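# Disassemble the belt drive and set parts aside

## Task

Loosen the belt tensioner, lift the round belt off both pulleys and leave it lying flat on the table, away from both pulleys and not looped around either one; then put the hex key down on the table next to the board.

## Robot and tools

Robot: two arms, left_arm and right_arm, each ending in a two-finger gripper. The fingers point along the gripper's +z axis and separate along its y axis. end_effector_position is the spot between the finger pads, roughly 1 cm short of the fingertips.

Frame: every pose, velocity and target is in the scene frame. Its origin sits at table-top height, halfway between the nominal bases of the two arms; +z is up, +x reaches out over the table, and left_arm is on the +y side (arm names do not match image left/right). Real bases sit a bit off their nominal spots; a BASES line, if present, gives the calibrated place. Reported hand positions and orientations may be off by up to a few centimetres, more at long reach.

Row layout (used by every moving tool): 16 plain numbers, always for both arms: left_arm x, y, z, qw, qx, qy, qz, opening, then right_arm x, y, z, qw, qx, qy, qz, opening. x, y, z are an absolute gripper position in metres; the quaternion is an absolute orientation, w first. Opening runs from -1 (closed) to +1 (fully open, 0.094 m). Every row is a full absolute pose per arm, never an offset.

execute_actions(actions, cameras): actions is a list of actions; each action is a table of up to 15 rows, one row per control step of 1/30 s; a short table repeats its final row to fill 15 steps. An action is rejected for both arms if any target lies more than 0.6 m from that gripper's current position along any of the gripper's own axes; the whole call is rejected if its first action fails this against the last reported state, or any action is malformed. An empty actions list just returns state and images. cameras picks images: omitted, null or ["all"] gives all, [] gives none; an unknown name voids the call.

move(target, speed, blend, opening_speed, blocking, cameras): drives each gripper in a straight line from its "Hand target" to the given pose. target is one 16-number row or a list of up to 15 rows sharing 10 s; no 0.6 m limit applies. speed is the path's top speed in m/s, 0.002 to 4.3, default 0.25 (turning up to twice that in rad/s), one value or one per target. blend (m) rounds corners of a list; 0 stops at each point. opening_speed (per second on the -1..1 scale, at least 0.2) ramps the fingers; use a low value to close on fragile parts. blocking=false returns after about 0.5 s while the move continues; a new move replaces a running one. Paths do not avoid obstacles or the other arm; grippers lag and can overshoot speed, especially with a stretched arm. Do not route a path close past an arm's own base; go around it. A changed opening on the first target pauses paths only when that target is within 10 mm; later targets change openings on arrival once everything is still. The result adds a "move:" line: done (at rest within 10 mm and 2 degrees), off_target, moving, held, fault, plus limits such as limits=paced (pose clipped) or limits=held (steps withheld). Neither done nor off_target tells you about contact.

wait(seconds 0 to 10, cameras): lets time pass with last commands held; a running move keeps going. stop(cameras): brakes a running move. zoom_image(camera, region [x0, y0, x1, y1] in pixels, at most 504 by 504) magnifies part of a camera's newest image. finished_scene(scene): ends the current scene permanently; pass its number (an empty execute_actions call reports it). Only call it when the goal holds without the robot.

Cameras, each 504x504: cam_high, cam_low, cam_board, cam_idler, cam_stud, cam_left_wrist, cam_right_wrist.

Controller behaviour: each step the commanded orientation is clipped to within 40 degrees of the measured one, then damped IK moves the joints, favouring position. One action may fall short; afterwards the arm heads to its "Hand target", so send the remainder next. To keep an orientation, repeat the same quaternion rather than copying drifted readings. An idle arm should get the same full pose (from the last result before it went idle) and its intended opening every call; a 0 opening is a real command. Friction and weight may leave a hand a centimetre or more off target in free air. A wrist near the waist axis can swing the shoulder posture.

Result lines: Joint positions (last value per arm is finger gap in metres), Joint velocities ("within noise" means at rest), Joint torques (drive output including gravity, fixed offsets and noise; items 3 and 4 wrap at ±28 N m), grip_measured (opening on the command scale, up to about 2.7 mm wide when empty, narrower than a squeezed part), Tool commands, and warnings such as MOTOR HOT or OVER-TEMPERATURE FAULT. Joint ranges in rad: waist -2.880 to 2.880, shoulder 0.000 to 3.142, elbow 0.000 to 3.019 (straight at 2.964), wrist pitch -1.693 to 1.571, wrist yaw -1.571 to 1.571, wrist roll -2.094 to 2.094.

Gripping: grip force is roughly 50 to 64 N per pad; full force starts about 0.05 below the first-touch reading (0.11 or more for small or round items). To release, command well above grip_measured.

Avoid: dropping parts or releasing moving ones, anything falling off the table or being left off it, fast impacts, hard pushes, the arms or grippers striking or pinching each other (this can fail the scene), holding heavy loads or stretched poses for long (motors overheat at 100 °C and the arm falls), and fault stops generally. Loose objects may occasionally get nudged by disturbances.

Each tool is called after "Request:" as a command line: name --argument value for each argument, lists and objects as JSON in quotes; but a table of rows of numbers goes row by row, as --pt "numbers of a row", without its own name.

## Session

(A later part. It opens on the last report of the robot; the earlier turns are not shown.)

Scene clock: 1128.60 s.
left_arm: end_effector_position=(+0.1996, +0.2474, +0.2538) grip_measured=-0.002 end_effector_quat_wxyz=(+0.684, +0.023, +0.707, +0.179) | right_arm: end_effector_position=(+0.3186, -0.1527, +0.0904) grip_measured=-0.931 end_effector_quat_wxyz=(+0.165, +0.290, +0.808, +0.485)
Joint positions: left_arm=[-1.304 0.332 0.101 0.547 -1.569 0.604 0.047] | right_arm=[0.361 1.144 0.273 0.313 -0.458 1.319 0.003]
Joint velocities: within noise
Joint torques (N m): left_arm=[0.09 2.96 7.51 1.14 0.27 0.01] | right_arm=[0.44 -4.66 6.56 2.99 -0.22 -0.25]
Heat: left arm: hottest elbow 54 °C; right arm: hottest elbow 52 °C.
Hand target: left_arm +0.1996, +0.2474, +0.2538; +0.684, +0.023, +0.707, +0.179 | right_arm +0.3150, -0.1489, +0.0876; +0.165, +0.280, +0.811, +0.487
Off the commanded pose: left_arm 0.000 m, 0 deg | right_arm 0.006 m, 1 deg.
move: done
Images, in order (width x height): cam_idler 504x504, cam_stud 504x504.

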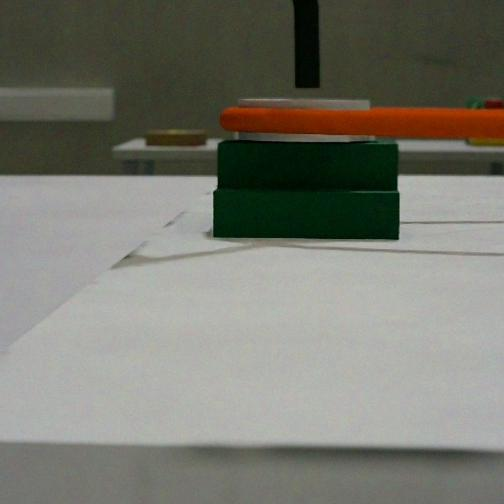

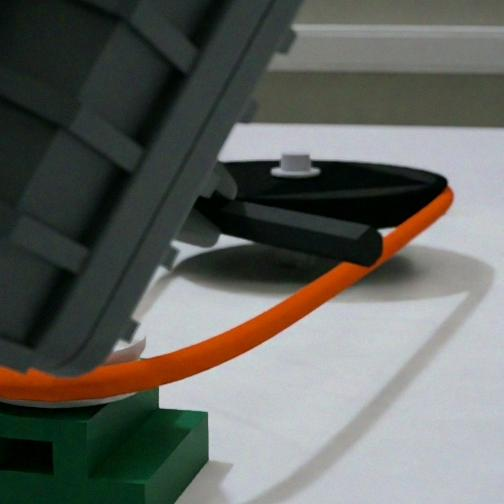

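Request:
execute_actions --actions '[]' --cameras '["cam_board", "cam_right_wrist", "cam_high"]'

Request:
zoom_image --camera "cam_board" --region '[40, 140, 120, 220]'

Request:
zoom_image --camera "cam_right_wrist" --region '[180, 180, 504, 504]'

Scene clock: 1132.10 s.
left_arm: end_effector_position=(+0.1996, +0.2474, +0.2538) grip_measured=-0.002 end_effector_quat_wxyz=(+0.684, +0.023, +0.707, +0.179) | right_arm: end_effector_position=(+0.3188, -0.1527, +0.0904) grip_measured=-0.931 end_effector_quat_wxyz=(+0.165, +0.290, +0.808, +0.486)
Joint positions: left_arm=[-1.304 0.332 0.101 0.547 -1.569 0.604 0.047] | right_arm=[0.361 1.144 0.273 0.314 -0.458 1.319 0.003]
Joint velocities: within noise
Joint torques (N m): left_arm=[0.09 2.9 7.54 1.13 0.27 0] | right_arm=[0.26 -4.48 6.54 2.73 -0.22 -0.25]
Heat: left arm: hottest elbow 54 °C; right arm: hottest elbow 51 °C.
Hand target: left_arm +0.1996, +0.2474, +0.2538; +0.684, +0.023, +0.707, +0.179 | right_arm +0.3150, -0.1489, +0.0876; +0.165, +0.280, +0.811, +0.487
Tool commands: left_gripper/opening=+0.0 right_gripper/opening=-1.0
Off the commanded pose: left_arm 0.000 m, 0 deg | right_arm 0.006 m, 1 deg.
Images, in order (width x height): cam_high 504x504, cam_board 504x504, cam_right_wrist 504x504.

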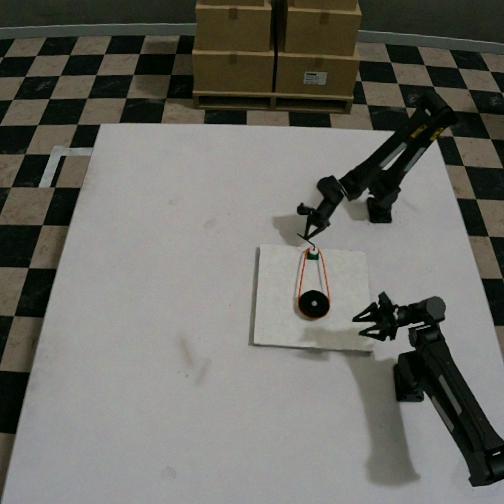

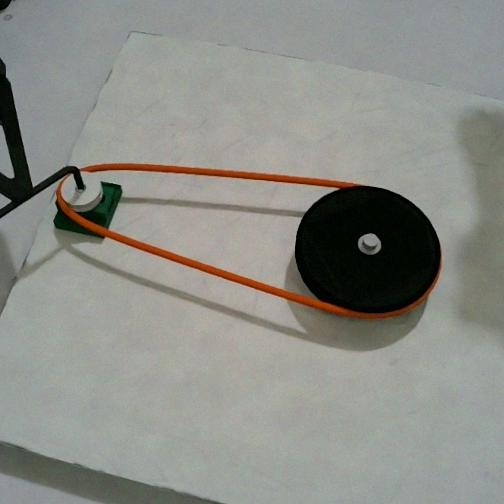

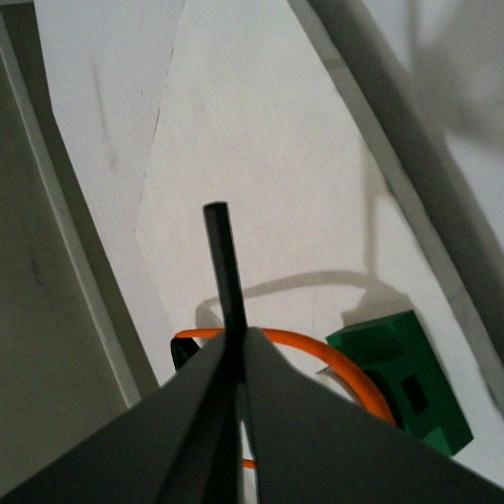

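Scaled by 6.300.

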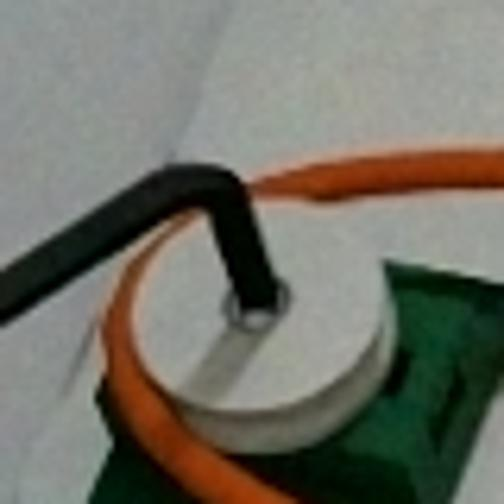

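Scaled by 1.556.

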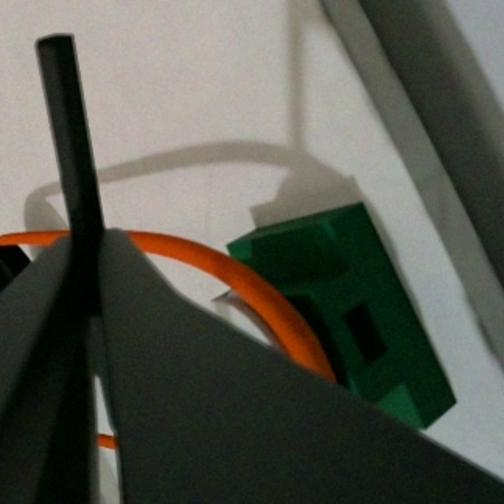

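Request:
move --pt "0.1996 0.2474 0.2538 0.684 0.023 0.707 0.179 0.0 0.3366 -0.1548 0.148 0.1287 0.3391 0.8205 0.4431 -1.0" --pt "0.1996 0.2474 0.2538 0.684 0.023 0.707 0.179 0.0 0.3139 -0.1496 0.0875 0.1648 0.2803 0.8110 0.4877 -1.0" --pt "0.1996 0.2474 0.2538 0.684 0.023 0.707 0.179 0.0 0.3139 -0.1496 0.0830 0.1648 0.2803 0.8110 0.4877 -1.0" --speed '[0.08, 0.08, 0.015]' --cameras '["cam_idler", "cam_stud", "cam_board"]'

Request:
zoom_image --camera "cam_board" --region '[40, 140, 120, 220]'

Request:
zoom_image --camera "cam_idler" --region '[230, 0, 390, 160]'

Scene clock: 1144.93 s.
left_arm: end_effector_position=(+0.1996, +0.2474, +0.2538) grip_measured=-0.002 end_effector_quat_wxyz=(+0.684, +0.023, +0.707, +0.179) | right_arm: end_effector_position=(+0.3177, -0.1528, +0.0864) grip_measured=-0.931 end_effector_quat_wxyz=(+0.165, +0.289, +0.808, +0.486)
Joint positions: left_arm=[-1.304 0.332 0.101 0.547 -1.569 0.604 0.047] | right_arm=[0.361 1.16 0.265 0.338 -0.46 1.318 0.003]
Joint velocities: within noise
Joint torques (N m): left_arm=[0.15 2.96 7.53 1.11 0.27 0] | right_arm=[0.38 -4.6 6.32 2.74 -0.2 -0.25]
Heat: left arm: hottest elbow 54 °C; right arm: hottest elbow 51 °C.
Hand target: left_arm +0.1996, +0.2474, +0.2538; +0.684, +0.023, +0.707, +0.179 | right_arm +0.3138, -0.1497, +0.0831; +0.164, +0.280, +0.811, +0.487
Off the commanded pose: left_arm 0.000 m, 0 deg | right_arm 0.006 m, 1 deg.
move: done
Images, in order (width x height): cam_board 504x504, cam_idler 504x504, cam_stud 504x504.

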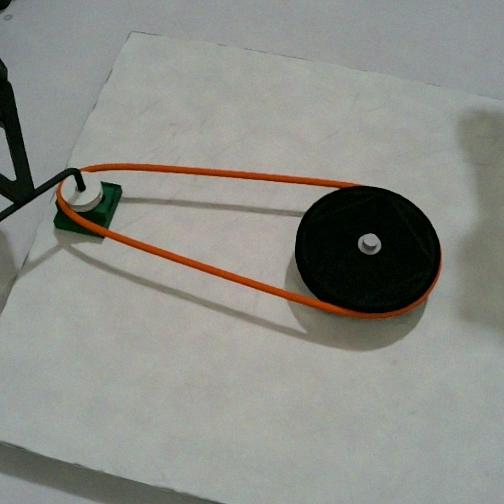

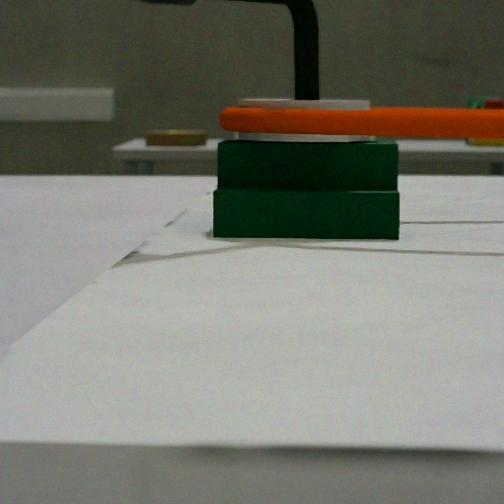

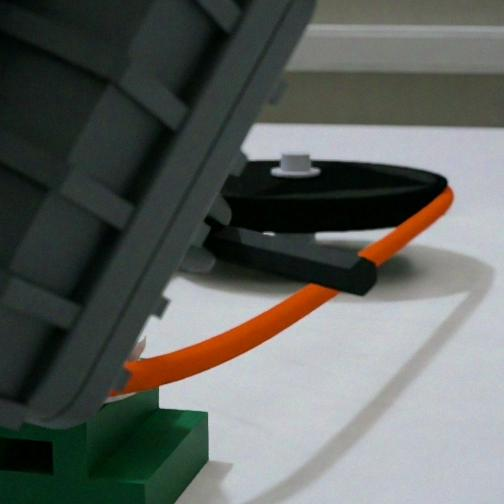

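Scaled by 6.300.

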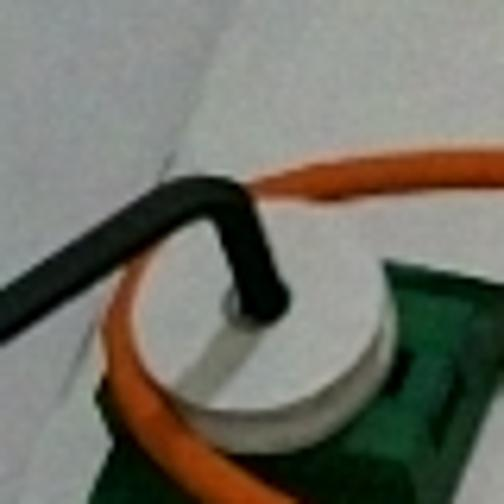

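Scaled by 3.150.

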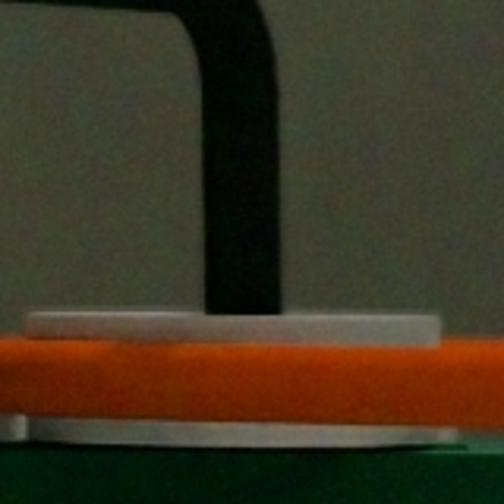

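Request:
move --pt "0.1996 0.2474 0.2538 0.684 0.023 0.707 0.179 0.0 0.3363 -0.1556 0.146 0.1287 0.3391 0.8205 0.4431 -1.0" --pt "0.1996 0.2474 0.2538 0.684 0.023 0.707 0.179 0.0 0.3136 -0.1504 0.0860 0.1648 0.2803 0.8110 0.4877 -1.0" --pt "0.1996 0.2474 0.2538 0.684 0.023 0.707 0.179 0.0 0.3136 -0.1504 0.0800 0.1648 0.2803 0.8110 0.4877 -1.0" --speed '[0.08, 0.08, 0.015]' --cameras '["cam_idler", "cam_board"]'

Request:
zoom_image --camera "cam_board" --region '[40, 140, 120, 220]'

Request:
zoom_image --camera "cam_idler" --region '[230, 0, 390, 160]'

Scene clock: 1154.53 s.
left_arm: end_effector_position=(+0.1996, +0.2474, +0.2538) grip_measured=-0.002 end_effector_quat_wxyz=(+0.684, +0.023, +0.707, +0.179) | right_arm: end_effector_position=(+0.3190, -0.1515, +0.0882) grip_measured=-0.947 end_effector_quat_wxyz=(+0.168, +0.285, +0.806, +0.491)
Joint positions: left_arm=[-1.304 0.332 0.101 0.547 -1.569 0.604 0.047] | right_arm=[0.361 1.167 0.265 0.36 -0.465 1.318 0.003]
Joint velocities: within noise
Joint torques (N m): left_arm=[0.09 3.02 7.53 1.14 0.27 0.01] | right_arm=[-0.09 -4.42 5.9 2.61 -0.11 -0.26]
Heat: left arm: hottest elbow 54 °C; right arm: hottest elbow 52 °C.
Hand target: left_arm +0.1996, +0.2474, +0.2538; +0.684, +0.023, +0.707, +0.179 | right_arm +0.3134, -0.1506, +0.0801; +0.164, +0.280, +0.811, +0.487
Off the commanded pose: left_arm 0.000 m, 0 deg | right_arm 0.010 m, 1 deg.
move: done
Images, in order (width x height): cam_board 504x504, cam_idler 504x504.

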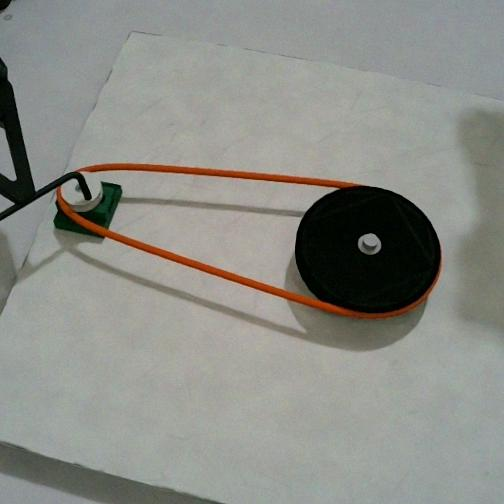

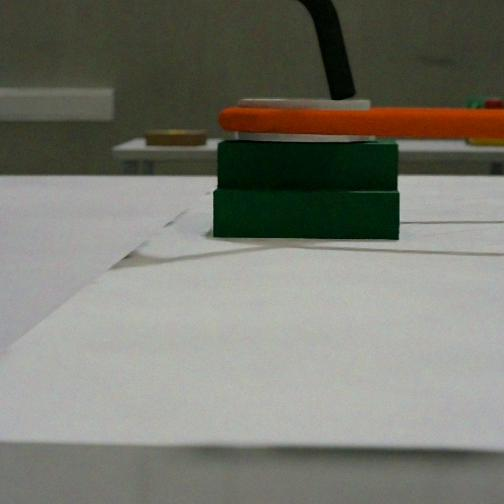

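Scaled by 6.300.

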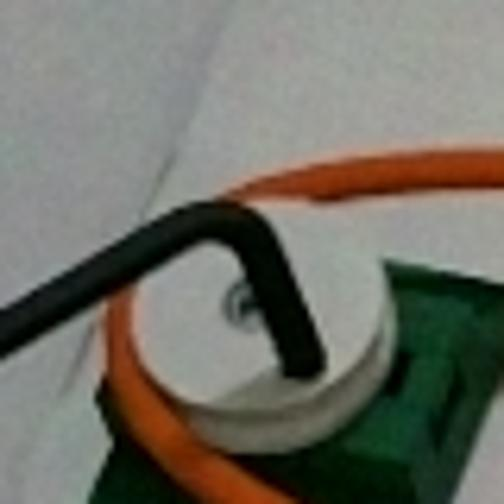

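Scaled by 3.150.

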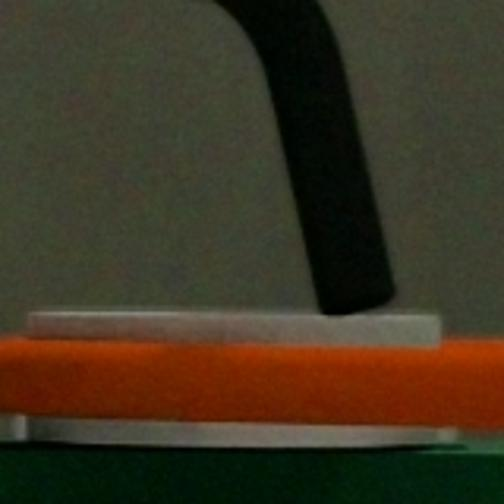

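Request:
move --pt "0.1996 0.2474 0.2538 0.684 0.023 0.707 0.179 0.0 0.3040 -0.1680 0.120 0.1648 0.2803 0.8110 0.4877 -1.0" --speed 0.08

Request:
zoom_image --camera "cam_board" --region '[0, 40, 160, 200]'

Request:
zoom_image --camera "cam_right_wrist" --region '[180, 180, 300, 420]'

Scene clock: 1168.20 s.
left_arm: end_effector_position=(+0.1996, +0.2474, +0.2538) grip_measured=-0.002 end_effector_quat_wxyz=(+0.684, +0.023, +0.707, +0.179) | right_arm: end_effector_position=(+0.2985, -0.1652, +0.1131) grip_measured=-0.947 end_effector_quat_wxyz=(+0.157, +0.281, +0.812, +0.487)
Joint positions: left_arm=[-1.304 0.332 0.101 0.547 -1.569 0.604 0.047] | right_arm=[0.325 0.954 0.265 0.11 -0.51 1.283 0.002]
Joint velocities: within noise
Joint torques (N m): left_arm=[0.09 2.96 7.51 1.17 0.27 0.01] | right_arm=[-1.79 -4.48 9.4 1.35 -0.24 -0.28]
Heat: left arm: hottest elbow 54 °C; right arm: hottest elbow 52 °C.
Hand target: left_arm +0.1996, +0.2474, +0.2538; +0.684, +0.023, +0.707, +0.179 | right_arm +0.3039, -0.1679, +0.1199; +0.165, +0.280, +0.810, +0.487
Off the commanded pose: left_arm 0.000 m, 0 deg | right_arm 0.009 m, 1 deg.
move: done

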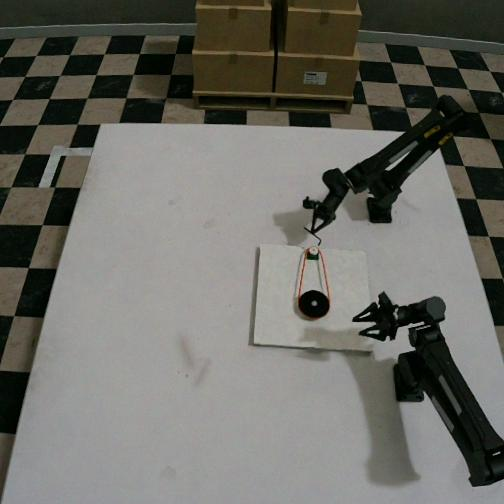

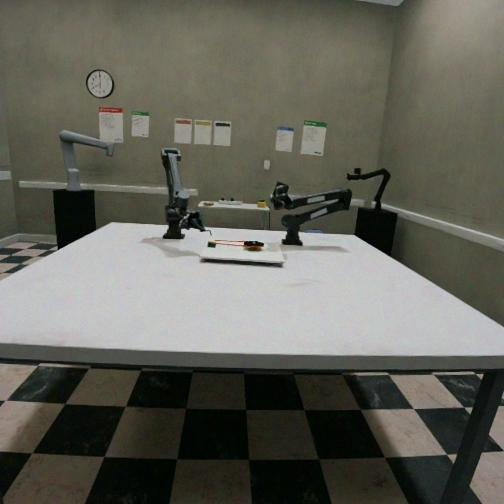

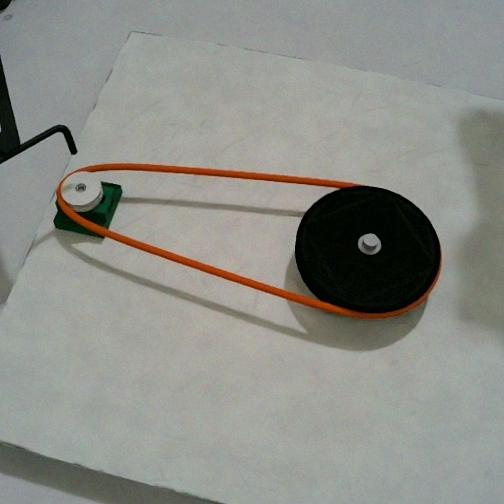

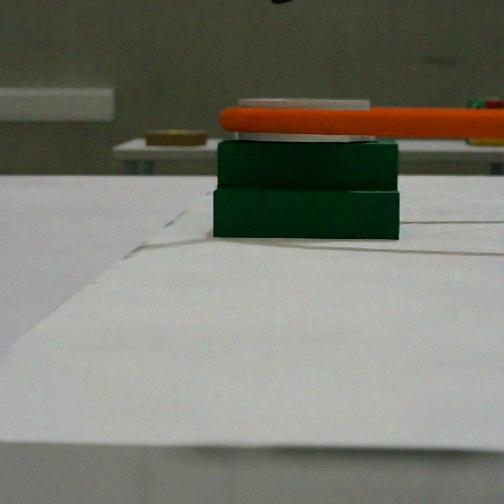

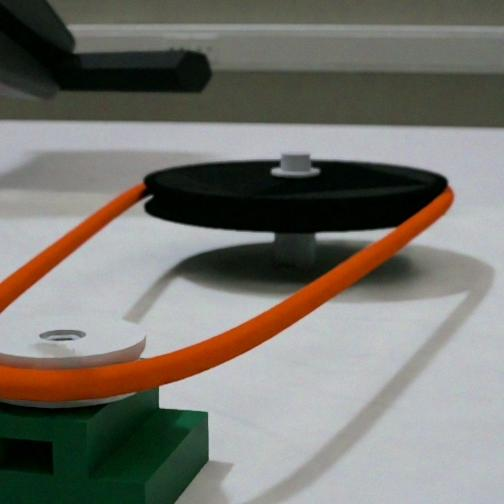

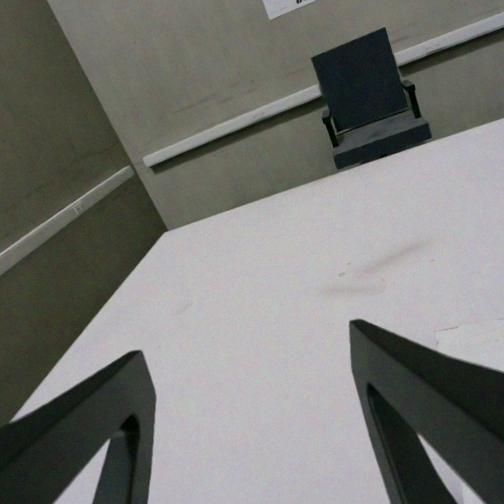

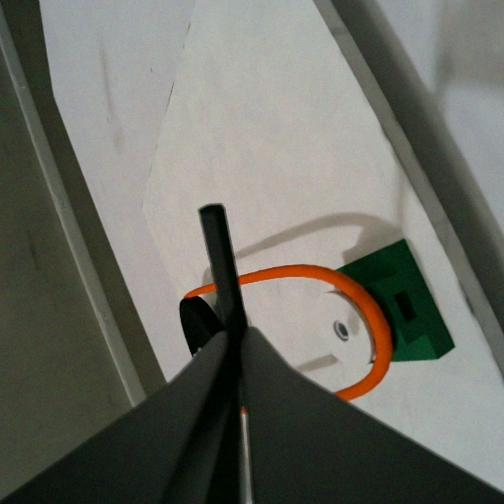

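Scaled by 3.150.

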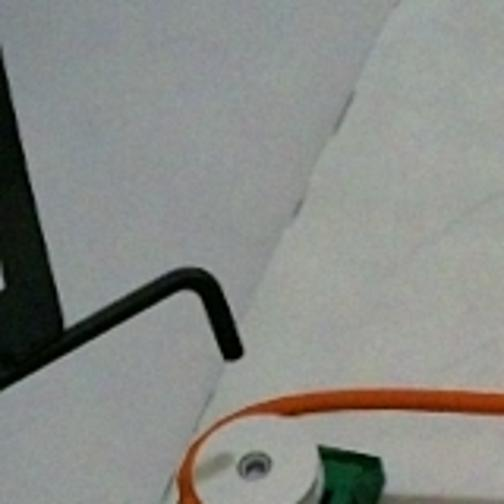

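Scaled by 2.100.

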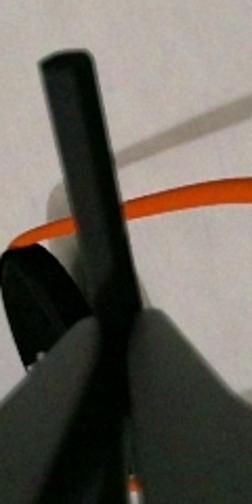

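Request:
move --pt "0.1996 0.2474 0.2538 0.684 0.023 0.707 0.179 0.0 0.28 -0.20 0.20 0.1648 0.2803 0.8110 0.4877 -1.0" --pt "0.1996 0.2474 0.2538 0.684 0.023 0.707 0.179 0.0 0.215 -0.158 0.20 0.1228 -0.6963 0.6963 -0.1228 -1.0" --pt "0.1996 0.2474 0.2538 0.684 0.023 0.707 0.179 0.0 0.215 -0.155 0.09 0.1228 -0.6963 0.6963 -0.1228 -1.0" --speed 0.2

Scene clock: 1207.37 s.
left_arm: end_effector_position=(+0.1996, +0.2474, +0.2538) grip_measured=-0.002 end_effector_quat_wxyz=(+0.684, +0.023, +0.707, +0.179) | right_arm: end_effector_position=(+0.2162, -0.1587, +0.0941) grip_measured=-0.948 end_effector_quat_wxyz=(-0.122, +0.689, -0.704, +0.122)
Joint positions: left_arm=[-1.304 0.332 0.101 0.547 -1.569 0.604 0.047] | right_arm=[0.904 1.043 0.599 -0.913 0.276 -0.664 0.002]
Joint velocities: within noise
Joint torques (N m): left_arm=[0.15 2.9 7.51 1.14 0.27 0.01] | right_arm=[0.26 -5.01 8.25 1.51 0.21 -0.17]
Heat: left arm: hottest elbow 55 °C; right arm: hottest elbow 60 °C.
Hand target: left_arm +0.1996, +0.2474, +0.2538; +0.684, +0.023, +0.707, +0.179 | right_arm +0.2149, -0.1551, +0.0901; -0.123, +0.696, -0.696, +0.123
Off the commanded pose: left_arm 0.000 m, 0 deg | right_arm 0.006 m, 1 deg.
move: done

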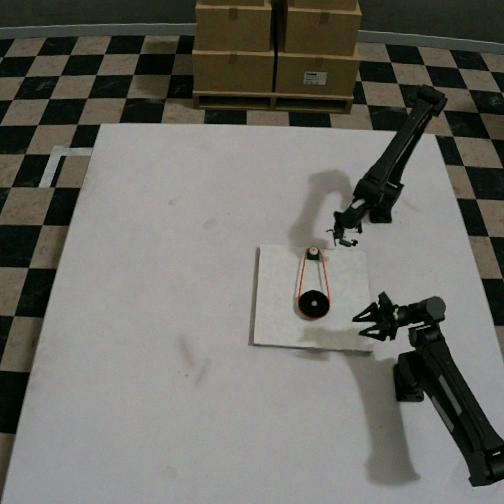

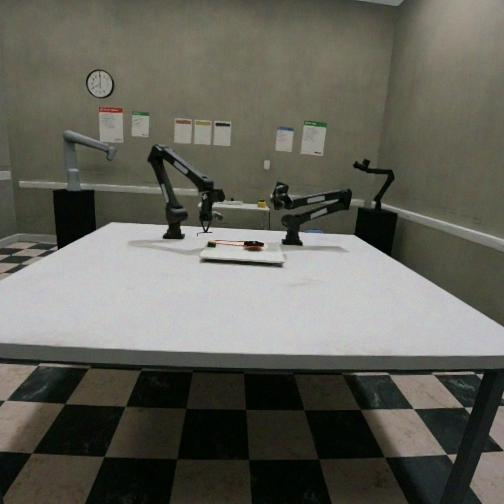

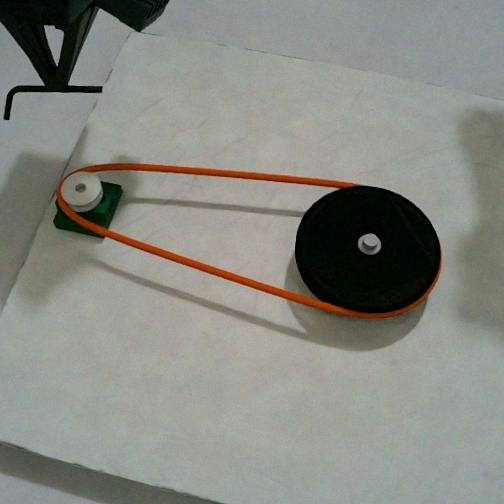

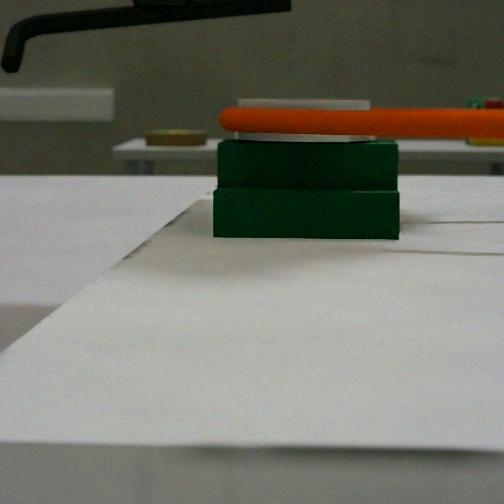

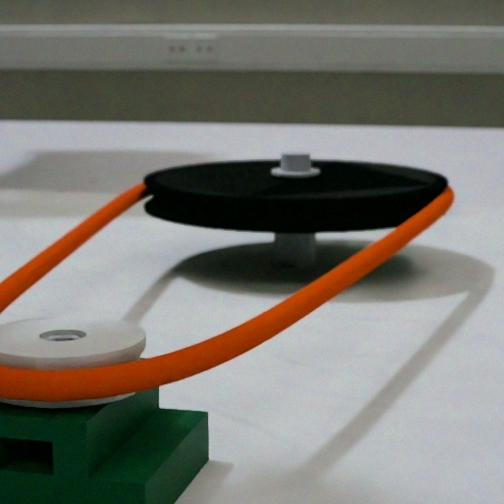

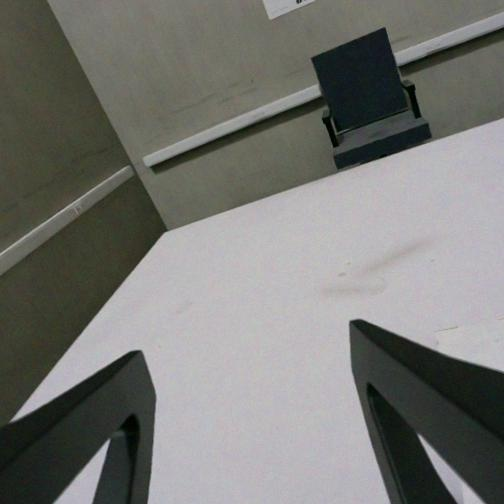

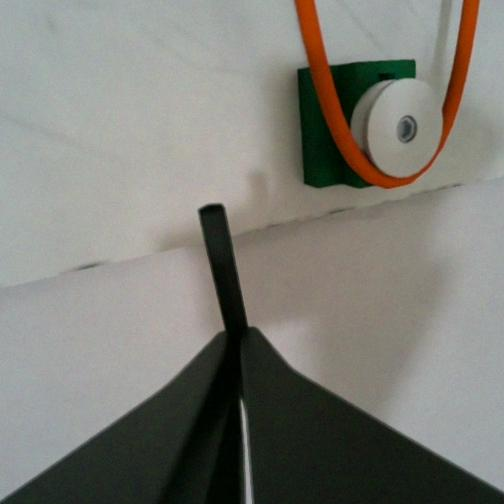

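Request:
move --pt "0.1996 0.2474 0.2538 0.684 0.023 0.707 0.179 0.0 0.215 -0.1445 0.05 0.1228 -0.6963 0.6963 -0.1228 -1.0" --pt "0.1996 0.2474 0.2538 0.684 0.023 0.707 0.179 0.0 0.215 -0.1445 0.032 0.1228 -0.6963 0.6963 -0.1228 -1.0" --speed '[0.1, 0.04]' --cameras '["cam_idler", "cam_board", "cam_right_wrist"]'

Scene clock: 1222.57 s.
left_arm: end_effector_position=(+0.1996, +0.2474, +0.2538) grip_measured=-0.002 end_effector_quat_wxyz=(+0.684, +0.023, +0.707, +0.179) | right_arm: end_effector_position=(+0.2201, -0.1447, +0.0427) grip_measured=-0.948 end_effector_quat_wxyz=(-0.129, +0.694, -0.698, +0.124)
Joint positions: left_arm=[-1.304 0.332 0.101 0.547 -1.569 0.604 0.047] | right_arm=[0.928 1.182 0.533 -0.699 0.285 -0.658 0.002]
Joint velocities: within noise
Joint torques (N m): left_arm=[0.09 2.9 7.51 1.16 0.27 0] | right_arm=[0.32 -4.78 6.43 1.77 0.05 -0.01]
Heat: left arm: hottest elbow 55 °C; right arm: hottest elbow 57 °C.
Hand target: left_arm +0.1996, +0.2474, +0.2538; +0.684, +0.023, +0.707, +0.179 | right_arm +0.2148, -0.1449, +0.0325; -0.123, +0.696, -0.696, +0.123
Off the commanded pose: left_arm 0.000 m, 0 deg | right_arm 0.012 m, 1 deg.
move: off_target (right_arm)
Images, in order (width x height): cam_board 504x504, cam_idler 504x504, cam_right_wrist 504x504.

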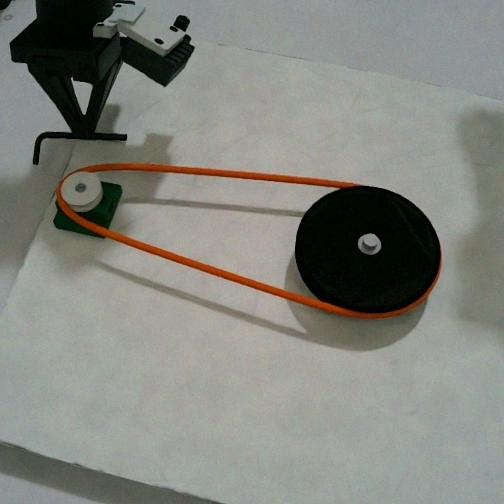

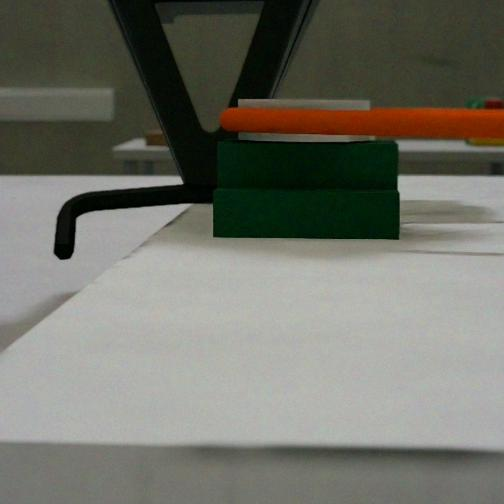

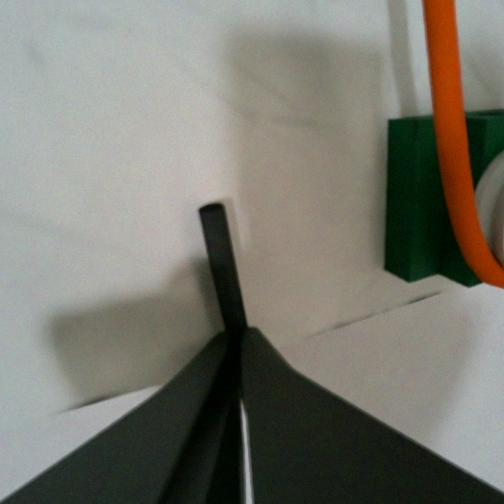

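Request:
move --pt "0.1996 0.2474 0.2538 0.684 0.023 0.707 0.179 0.0 0.215 -0.160 0.065 0 -0.7071 0.7071 0 -1.0" --pt "0.1996 0.2474 0.2538 0.684 0.023 0.707 0.179 0.0 0.215 -0.162 0.030 0 -0.7071 0.7071 0 -1.0" --speed '[0.1, 0.04]' --cameras '["cam_idler", "cam_board", "cam_right_wrist"]'

Scene clock: 1236.20 s.
left_arm: end_effector_position=(+0.1996, +0.2474, +0.2538) grip_measured=-0.002 end_effector_quat_wxyz=(+0.684, +0.023, +0.707, +0.179) | right_arm: end_effector_position=(+0.2066, -0.1654, +0.0396) grip_measured=-0.954 end_effector_quat_wxyz=(+0.007, +0.709, -0.705, +0.001)
Joint positions: left_arm=[-1.304 0.332 0.101 0.547 -1.569 0.604 0.047] | right_arm=[0.75 1.269 0.633 -0.949 0.002 -0.816 0.002]
Joint velocities: within noise
Joint torques (N m): left_arm=[0.15 2.96 7.5 1.13 0.28 0.01] | right_arm=[-1.73 -4.95 7.16 2.21 -0.11 -0.15]
Heat: left arm: hottest elbow 55 °C; right arm: hottest elbow 56 °C.
Hand target: left_arm +0.1996, +0.2474, +0.2538; +0.684, +0.023, +0.707, +0.179 | right_arm +0.2145, -0.1626, +0.0307; +0.000, +0.707, -0.707, +0.000
Off the commanded pose: left_arm 0.000 m, 0 deg | right_arm 0.013 m, 1 deg.
move: off_target (right_arm)
Images, in order (width x height): cam_board 504x504, cam_idler 504x504, cam_right_wrist 504x504.

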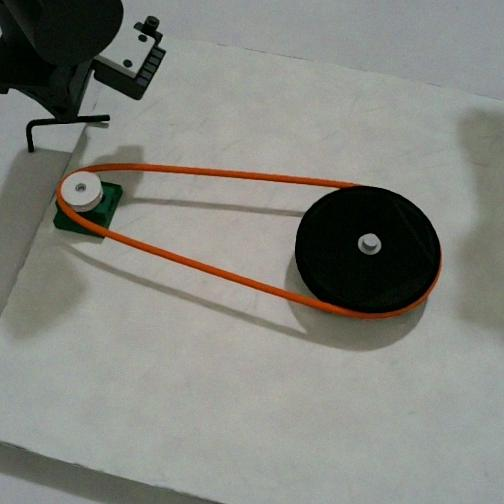

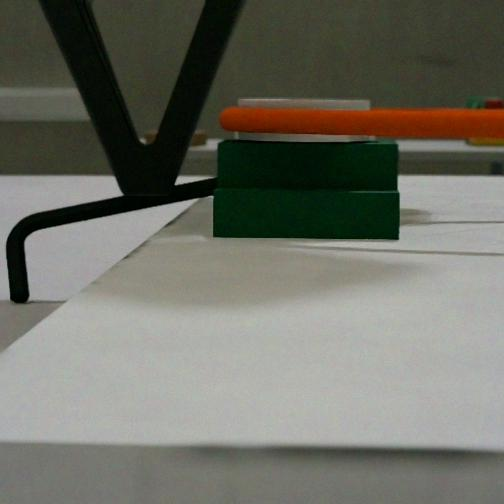

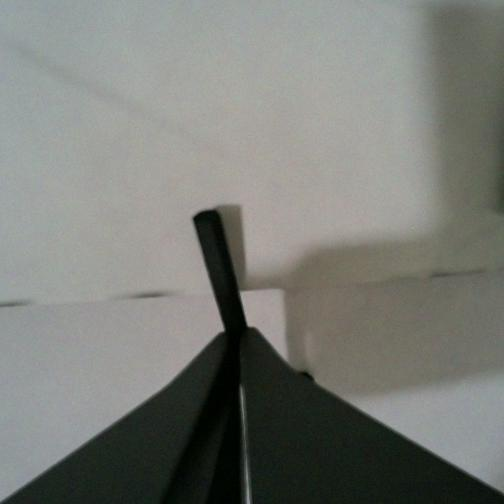

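Request:
move --pt "0.1996 0.2474 0.2538 0.684 0.023 0.707 0.179 0.0 0.213 -0.162 0.022 0 -0.7071 0.7071 0 -1.0" --speed 0.03 --cameras '["cam_idler", "cam_board", "cam_right_wrist"]'

Scene clock: 1239.83 s.
left_arm: end_effector_position=(+0.1996, +0.2474, +0.2538) grip_measured=-0.002 end_effector_quat_wxyz=(+0.684, +0.023, +0.707, +0.179) | right_arm: end_effector_position=(+0.2088, -0.1631, +0.0395) grip_measured=-0.954 end_effector_quat_wxyz=(+0.001, +0.710, -0.704, +0.001)
Joint positions: left_arm=[-1.304 0.332 0.101 0.547 -1.569 0.604 0.047] | right_arm=[0.75 1.269 0.633 -0.936 0.001 -0.818 0.002]
Joint velocities: within noise
Joint torques (N m): left_arm=[0.15 2.96 7.51 1.16 0.27 0.01] | right_arm=[-1.26 -4.01 5.98 2.63 -0.11 -0.11]
Heat: left arm: hottest elbow 55 °C; right arm: hottest elbow 56 °C.
Hand target: left_arm +0.1996, +0.2474, +0.2538; +0.684, +0.023, +0.707, +0.179 | right_arm +0.2119, -0.1629, +0.0234; +0.000, +0.707, -0.707, +0.000
Off the commanded pose: left_arm 0.000 m, 0 deg | right_arm 0.018 m, 0 deg.
move: off_target (right_arm)
Images, in order (width x height): cam_board 504x504, cam_idler 504x504, cam_right_wrist 504x504.

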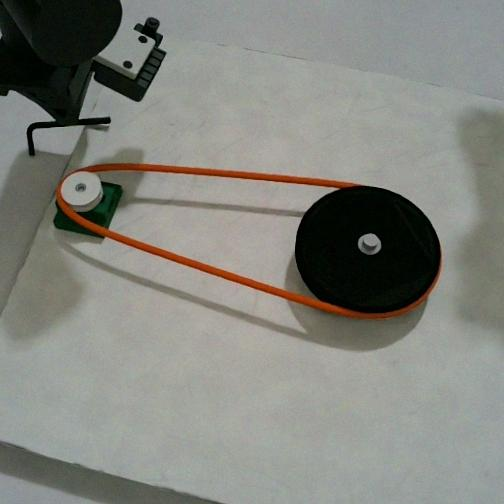

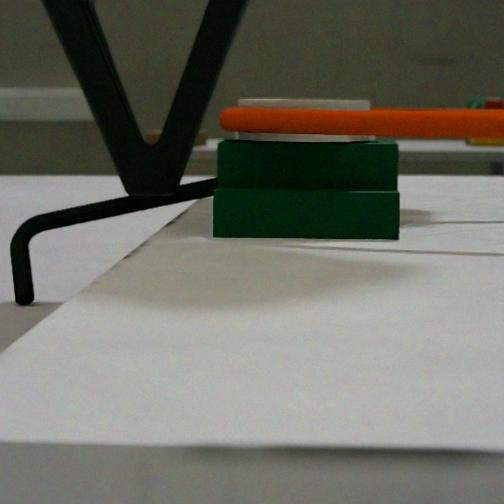

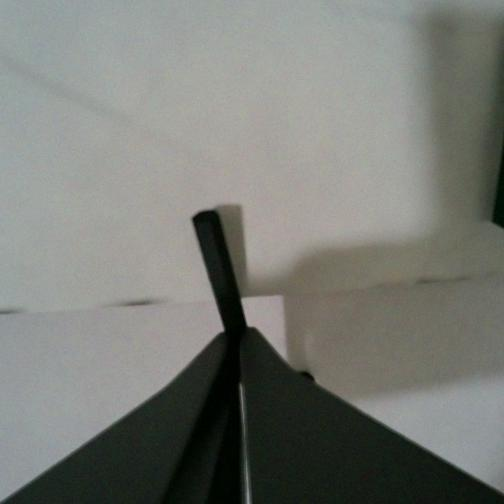

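Request:
move --pt "0.1996 0.2474 0.2538 0.684 0.023 0.707 0.179 0.0 0.211 -0.162 0.012 0 -0.7071 0.7071 0 -1.0" --speed 0.03 --cameras '["cam_idler", "cam_board", "cam_right_wrist"]'

Scene clock: 1242.40 s.
left_arm: end_effector_position=(+0.1996, +0.2474, +0.2538) grip_measured=-0.002 end_effector_quat_wxyz=(+0.684, +0.023, +0.707, +0.179) | right_arm: end_effector_position=(+0.2085, -0.1633, +0.0387) grip_measured=-0.954 end_effector_quat_wxyz=(+0.000, +0.710, -0.704, +0.000)
Joint positions: left_arm=[-1.304 0.332 0.101 0.547 -1.569 0.604 0.047] | right_arm=[0.75 1.269 0.63 -0.932 0.001 -0.818 0.002]
Joint velocities: within noise
Joint torques (N m): left_arm=[0.15 2.9 7.49 1.16 0.28 0.01] | right_arm=[-0.91 -2.61 4.79 3.69 -0.06 -0.06]
Heat: left arm: hottest elbow 55 °C; right arm: hottest elbow 55 °C.
Hand target: left_arm +0.1996, +0.2474, +0.2538; +0.684, +0.023, +0.707, +0.179 | right_arm +0.2090, -0.1639, +0.0151; +0.001, +0.707, -0.707, +0.000
Off the commanded pose: left_arm 0.000 m, 0 deg | right_arm 0.027 m, 0 deg.
move: off_target (right_arm)
Images, in order (width x height): cam_board 504x504, cam_idler 504x504, cam_right_wrist 504x504.

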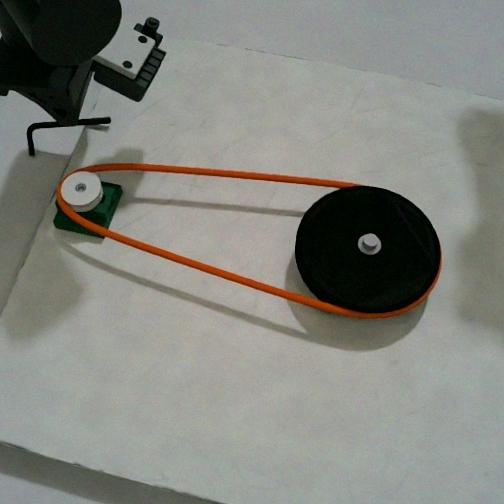

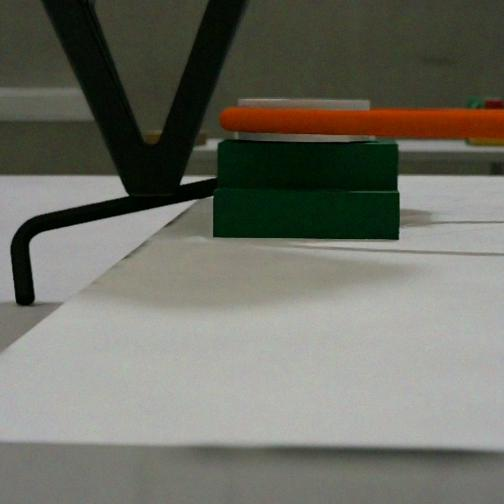

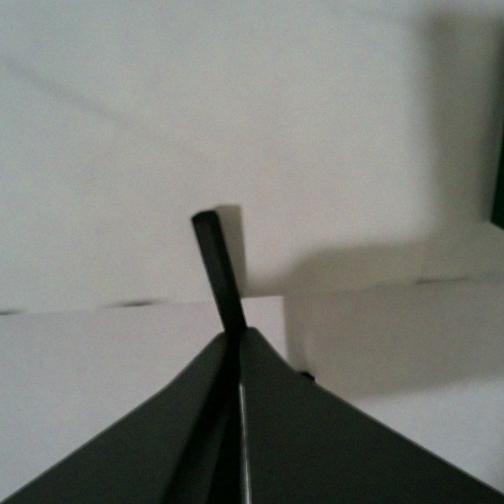

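Request:
move --pt "0.1996 0.2474 0.2538 0.684 0.023 0.707 0.179 0.0 0.2085 -0.1633 0.036 0 -0.7071 0.7071 0 -1.0" --pt "0.1996 0.2474 0.2538 0.684 0.023 0.707 0.179 0.0 0.2085 -0.1633 0.036 0 -0.7071 0.7071 0 -0.5" --speed 0.03 --opening_speed 0.25 --cameras '["cam_idler", "cam_board", "cam_right_wrist"]'

Scene clock: 1250.77 s.
left_arm: end_effector_position=(+0.1996, +0.2474, +0.2538) grip_measured=-0.002 end_effector_quat_wxyz=(+0.684, +0.023, +0.707, +0.179) | right_arm: end_effector_position=(+0.2088, -0.1630, +0.0399) grip_measured=-0.503 end_effector_quat_wxyz=(-0.002, +0.710, -0.704, +0.000)
Joint positions: left_arm=[-1.304 0.332 0.101 0.547 -1.569 0.604 0.047] | right_arm=[0.75 1.265 0.63 -0.932 0.001 -0.818 0.023]
Joint velocities: within noise
Joint torques (N m): left_arm=[0.03 2.84 7.51 1.17 0.27 0] | right_arm=[-0.79 -6.89 7.02 0.79 -0.1 -0.06]
Heat: left arm: hottest elbow 55 °C; right arm: hottest elbow 54 °C.
Hand target: left_arm +0.1996, +0.2474, +0.2538; +0.684, +0.023, +0.707, +0.179 | right_arm +0.2085, -0.1634, +0.0361; +0.000, +0.707, -0.707, +0.000
Off the commanded pose: left_arm 0.000 m, 0 deg | right_arm 0.004 m, 1 deg.
move: done
Images, in order (width x height): cam_board 504x504, cam_idler 504x504, cam_right_wrist 504x504.

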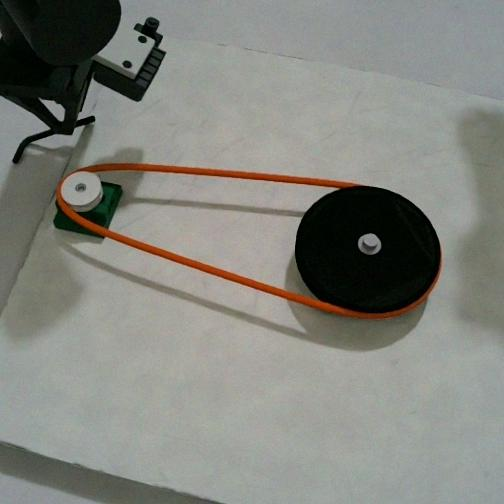

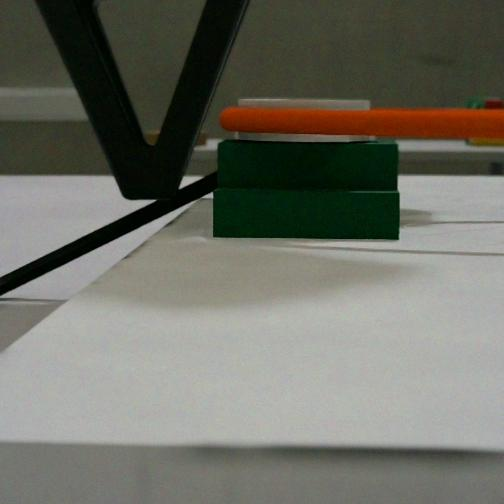

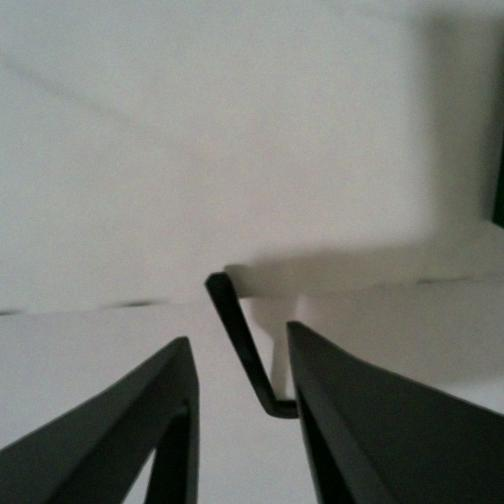

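Request:
move --pt "0.1996 0.2474 0.2538 0.684 0.023 0.707 0.179 0.0 0.2085 -0.1633 0.075 0 -0.7071 0.7071 0 -0.4" --pt "0.1996 0.2474 0.2538 0.684 0.023 0.707 0.179 0.0 0.182 -0.181 0.065 0.2757 -0.740 0.6075 -0.0635 -0.4" --speed 0.08 --cameras '["cam_idler", "cam_board", "cam_right_wrist"]'

Scene clock: 1277.70 s.
left_arm: end_effector_position=(+0.1996, +0.2474, +0.2538) grip_measured=-0.002 end_effector_quat_wxyz=(+0.684, +0.023, +0.707, +0.179) | right_arm: end_effector_position=(+0.1833, -0.1841, +0.0655) grip_measured=-0.403 end_effector_quat_wxyz=(-0.268, +0.736, -0.618, +0.063)
Joint positions: left_arm=[-1.304 0.332 0.101 0.547 -1.569 0.604 0.047] | right_arm=[0.832 0.665 0.281 -0.638 0.106 -0.931 0.028]
Joint velocities: within noise
Joint torques (N m): left_arm=[0.15 2.9 7.51 1.13 0.27 0.01] | right_arm=[0.44 -1.26 8.59 2 0.07 -0.22]
Heat: left arm: hottest elbow 55 °C; right arm: hottest elbow 53 °C.
Hand target: left_arm +0.1996, +0.2474, +0.2538; +0.684, +0.023, +0.707, +0.179 | right_arm +0.1819, -0.1811, +0.0650; -0.276, +0.741, -0.609, +0.063
Off the commanded pose: left_arm 0.000 m, 0 deg | right_arm 0.003 m, 2 deg.
move: done
Images, in order (width x height): cam_board 504x504, cam_idler 504x504, cam_right_wrist 504x504.

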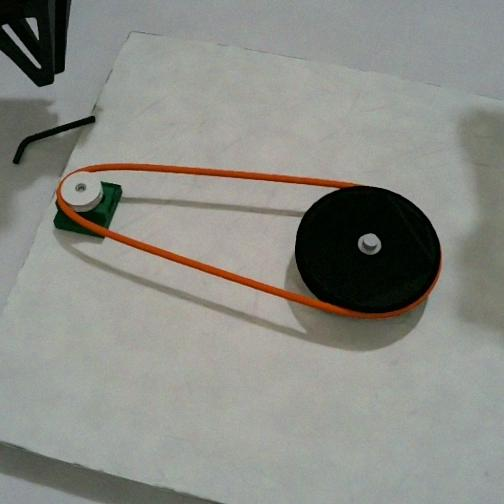

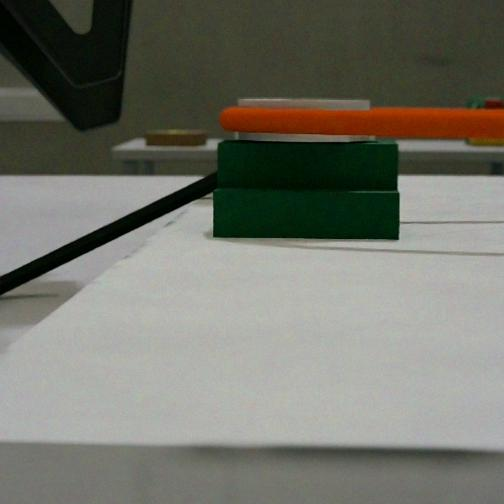

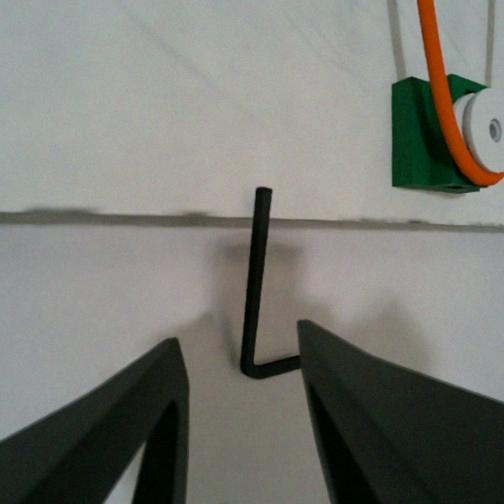

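Request:
move --pt "0.1996 0.2474 0.2538 0.684 0.023 0.707 0.179 0.0 0.1869 -0.1836 0.0474 0.3023 -0.6889 0.6583 -0.0405 -0.5" --speed 0.06 --cameras '["cam_right_wrist"]'

Scene clock: 1300.10 s.
left_arm: end_effector_position=(+0.1996, +0.2474, +0.2538) grip_measured=-0.002 end_effector_quat_wxyz=(+0.684, +0.023, +0.707, +0.179) | right_arm: end_effector_position=(+0.1847, -0.1814, +0.0511) grip_measured=-0.497 end_effector_quat_wxyz=(-0.301, +0.697, -0.650, +0.041)
Joint positions: left_arm=[-1.304 0.332 0.101 0.547 -1.569 0.604 0.047] | right_arm=[0.82 0.665 0.216 -0.511 0.084 -0.835 0.024]
Joint velocities: within noise
Joint torques (N m): left_arm=[0.09 2.84 7.51 1.14 0.27 0.01] | right_arm=[-1.73 -0.21 8.5 2.33 -0.07 0.02]
Heat: left arm: hottest elbow 55 °C; right arm: hottest elbow 56 °C.
Hand target: left_arm +0.1996, +0.2474, +0.2538; +0.684, +0.023, +0.707, +0.179 | right_arm +0.1867, -0.1837, +0.0477; -0.302, +0.689, -0.658, +0.040
Off the commanded pose: left_arm 0.000 m, 0 deg | right_arm 0.005 m, 1 deg.
move: done
Images, in order (width x height): cam_right_wrist 504x504.

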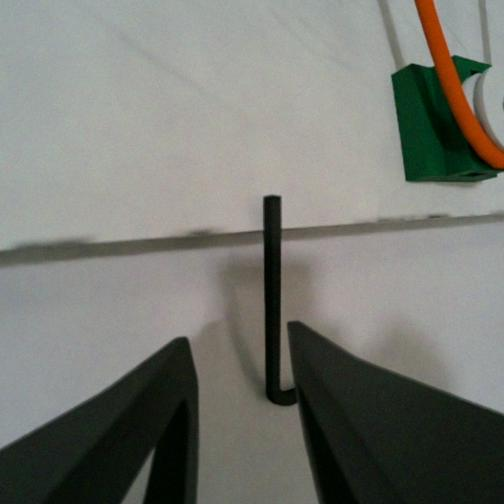

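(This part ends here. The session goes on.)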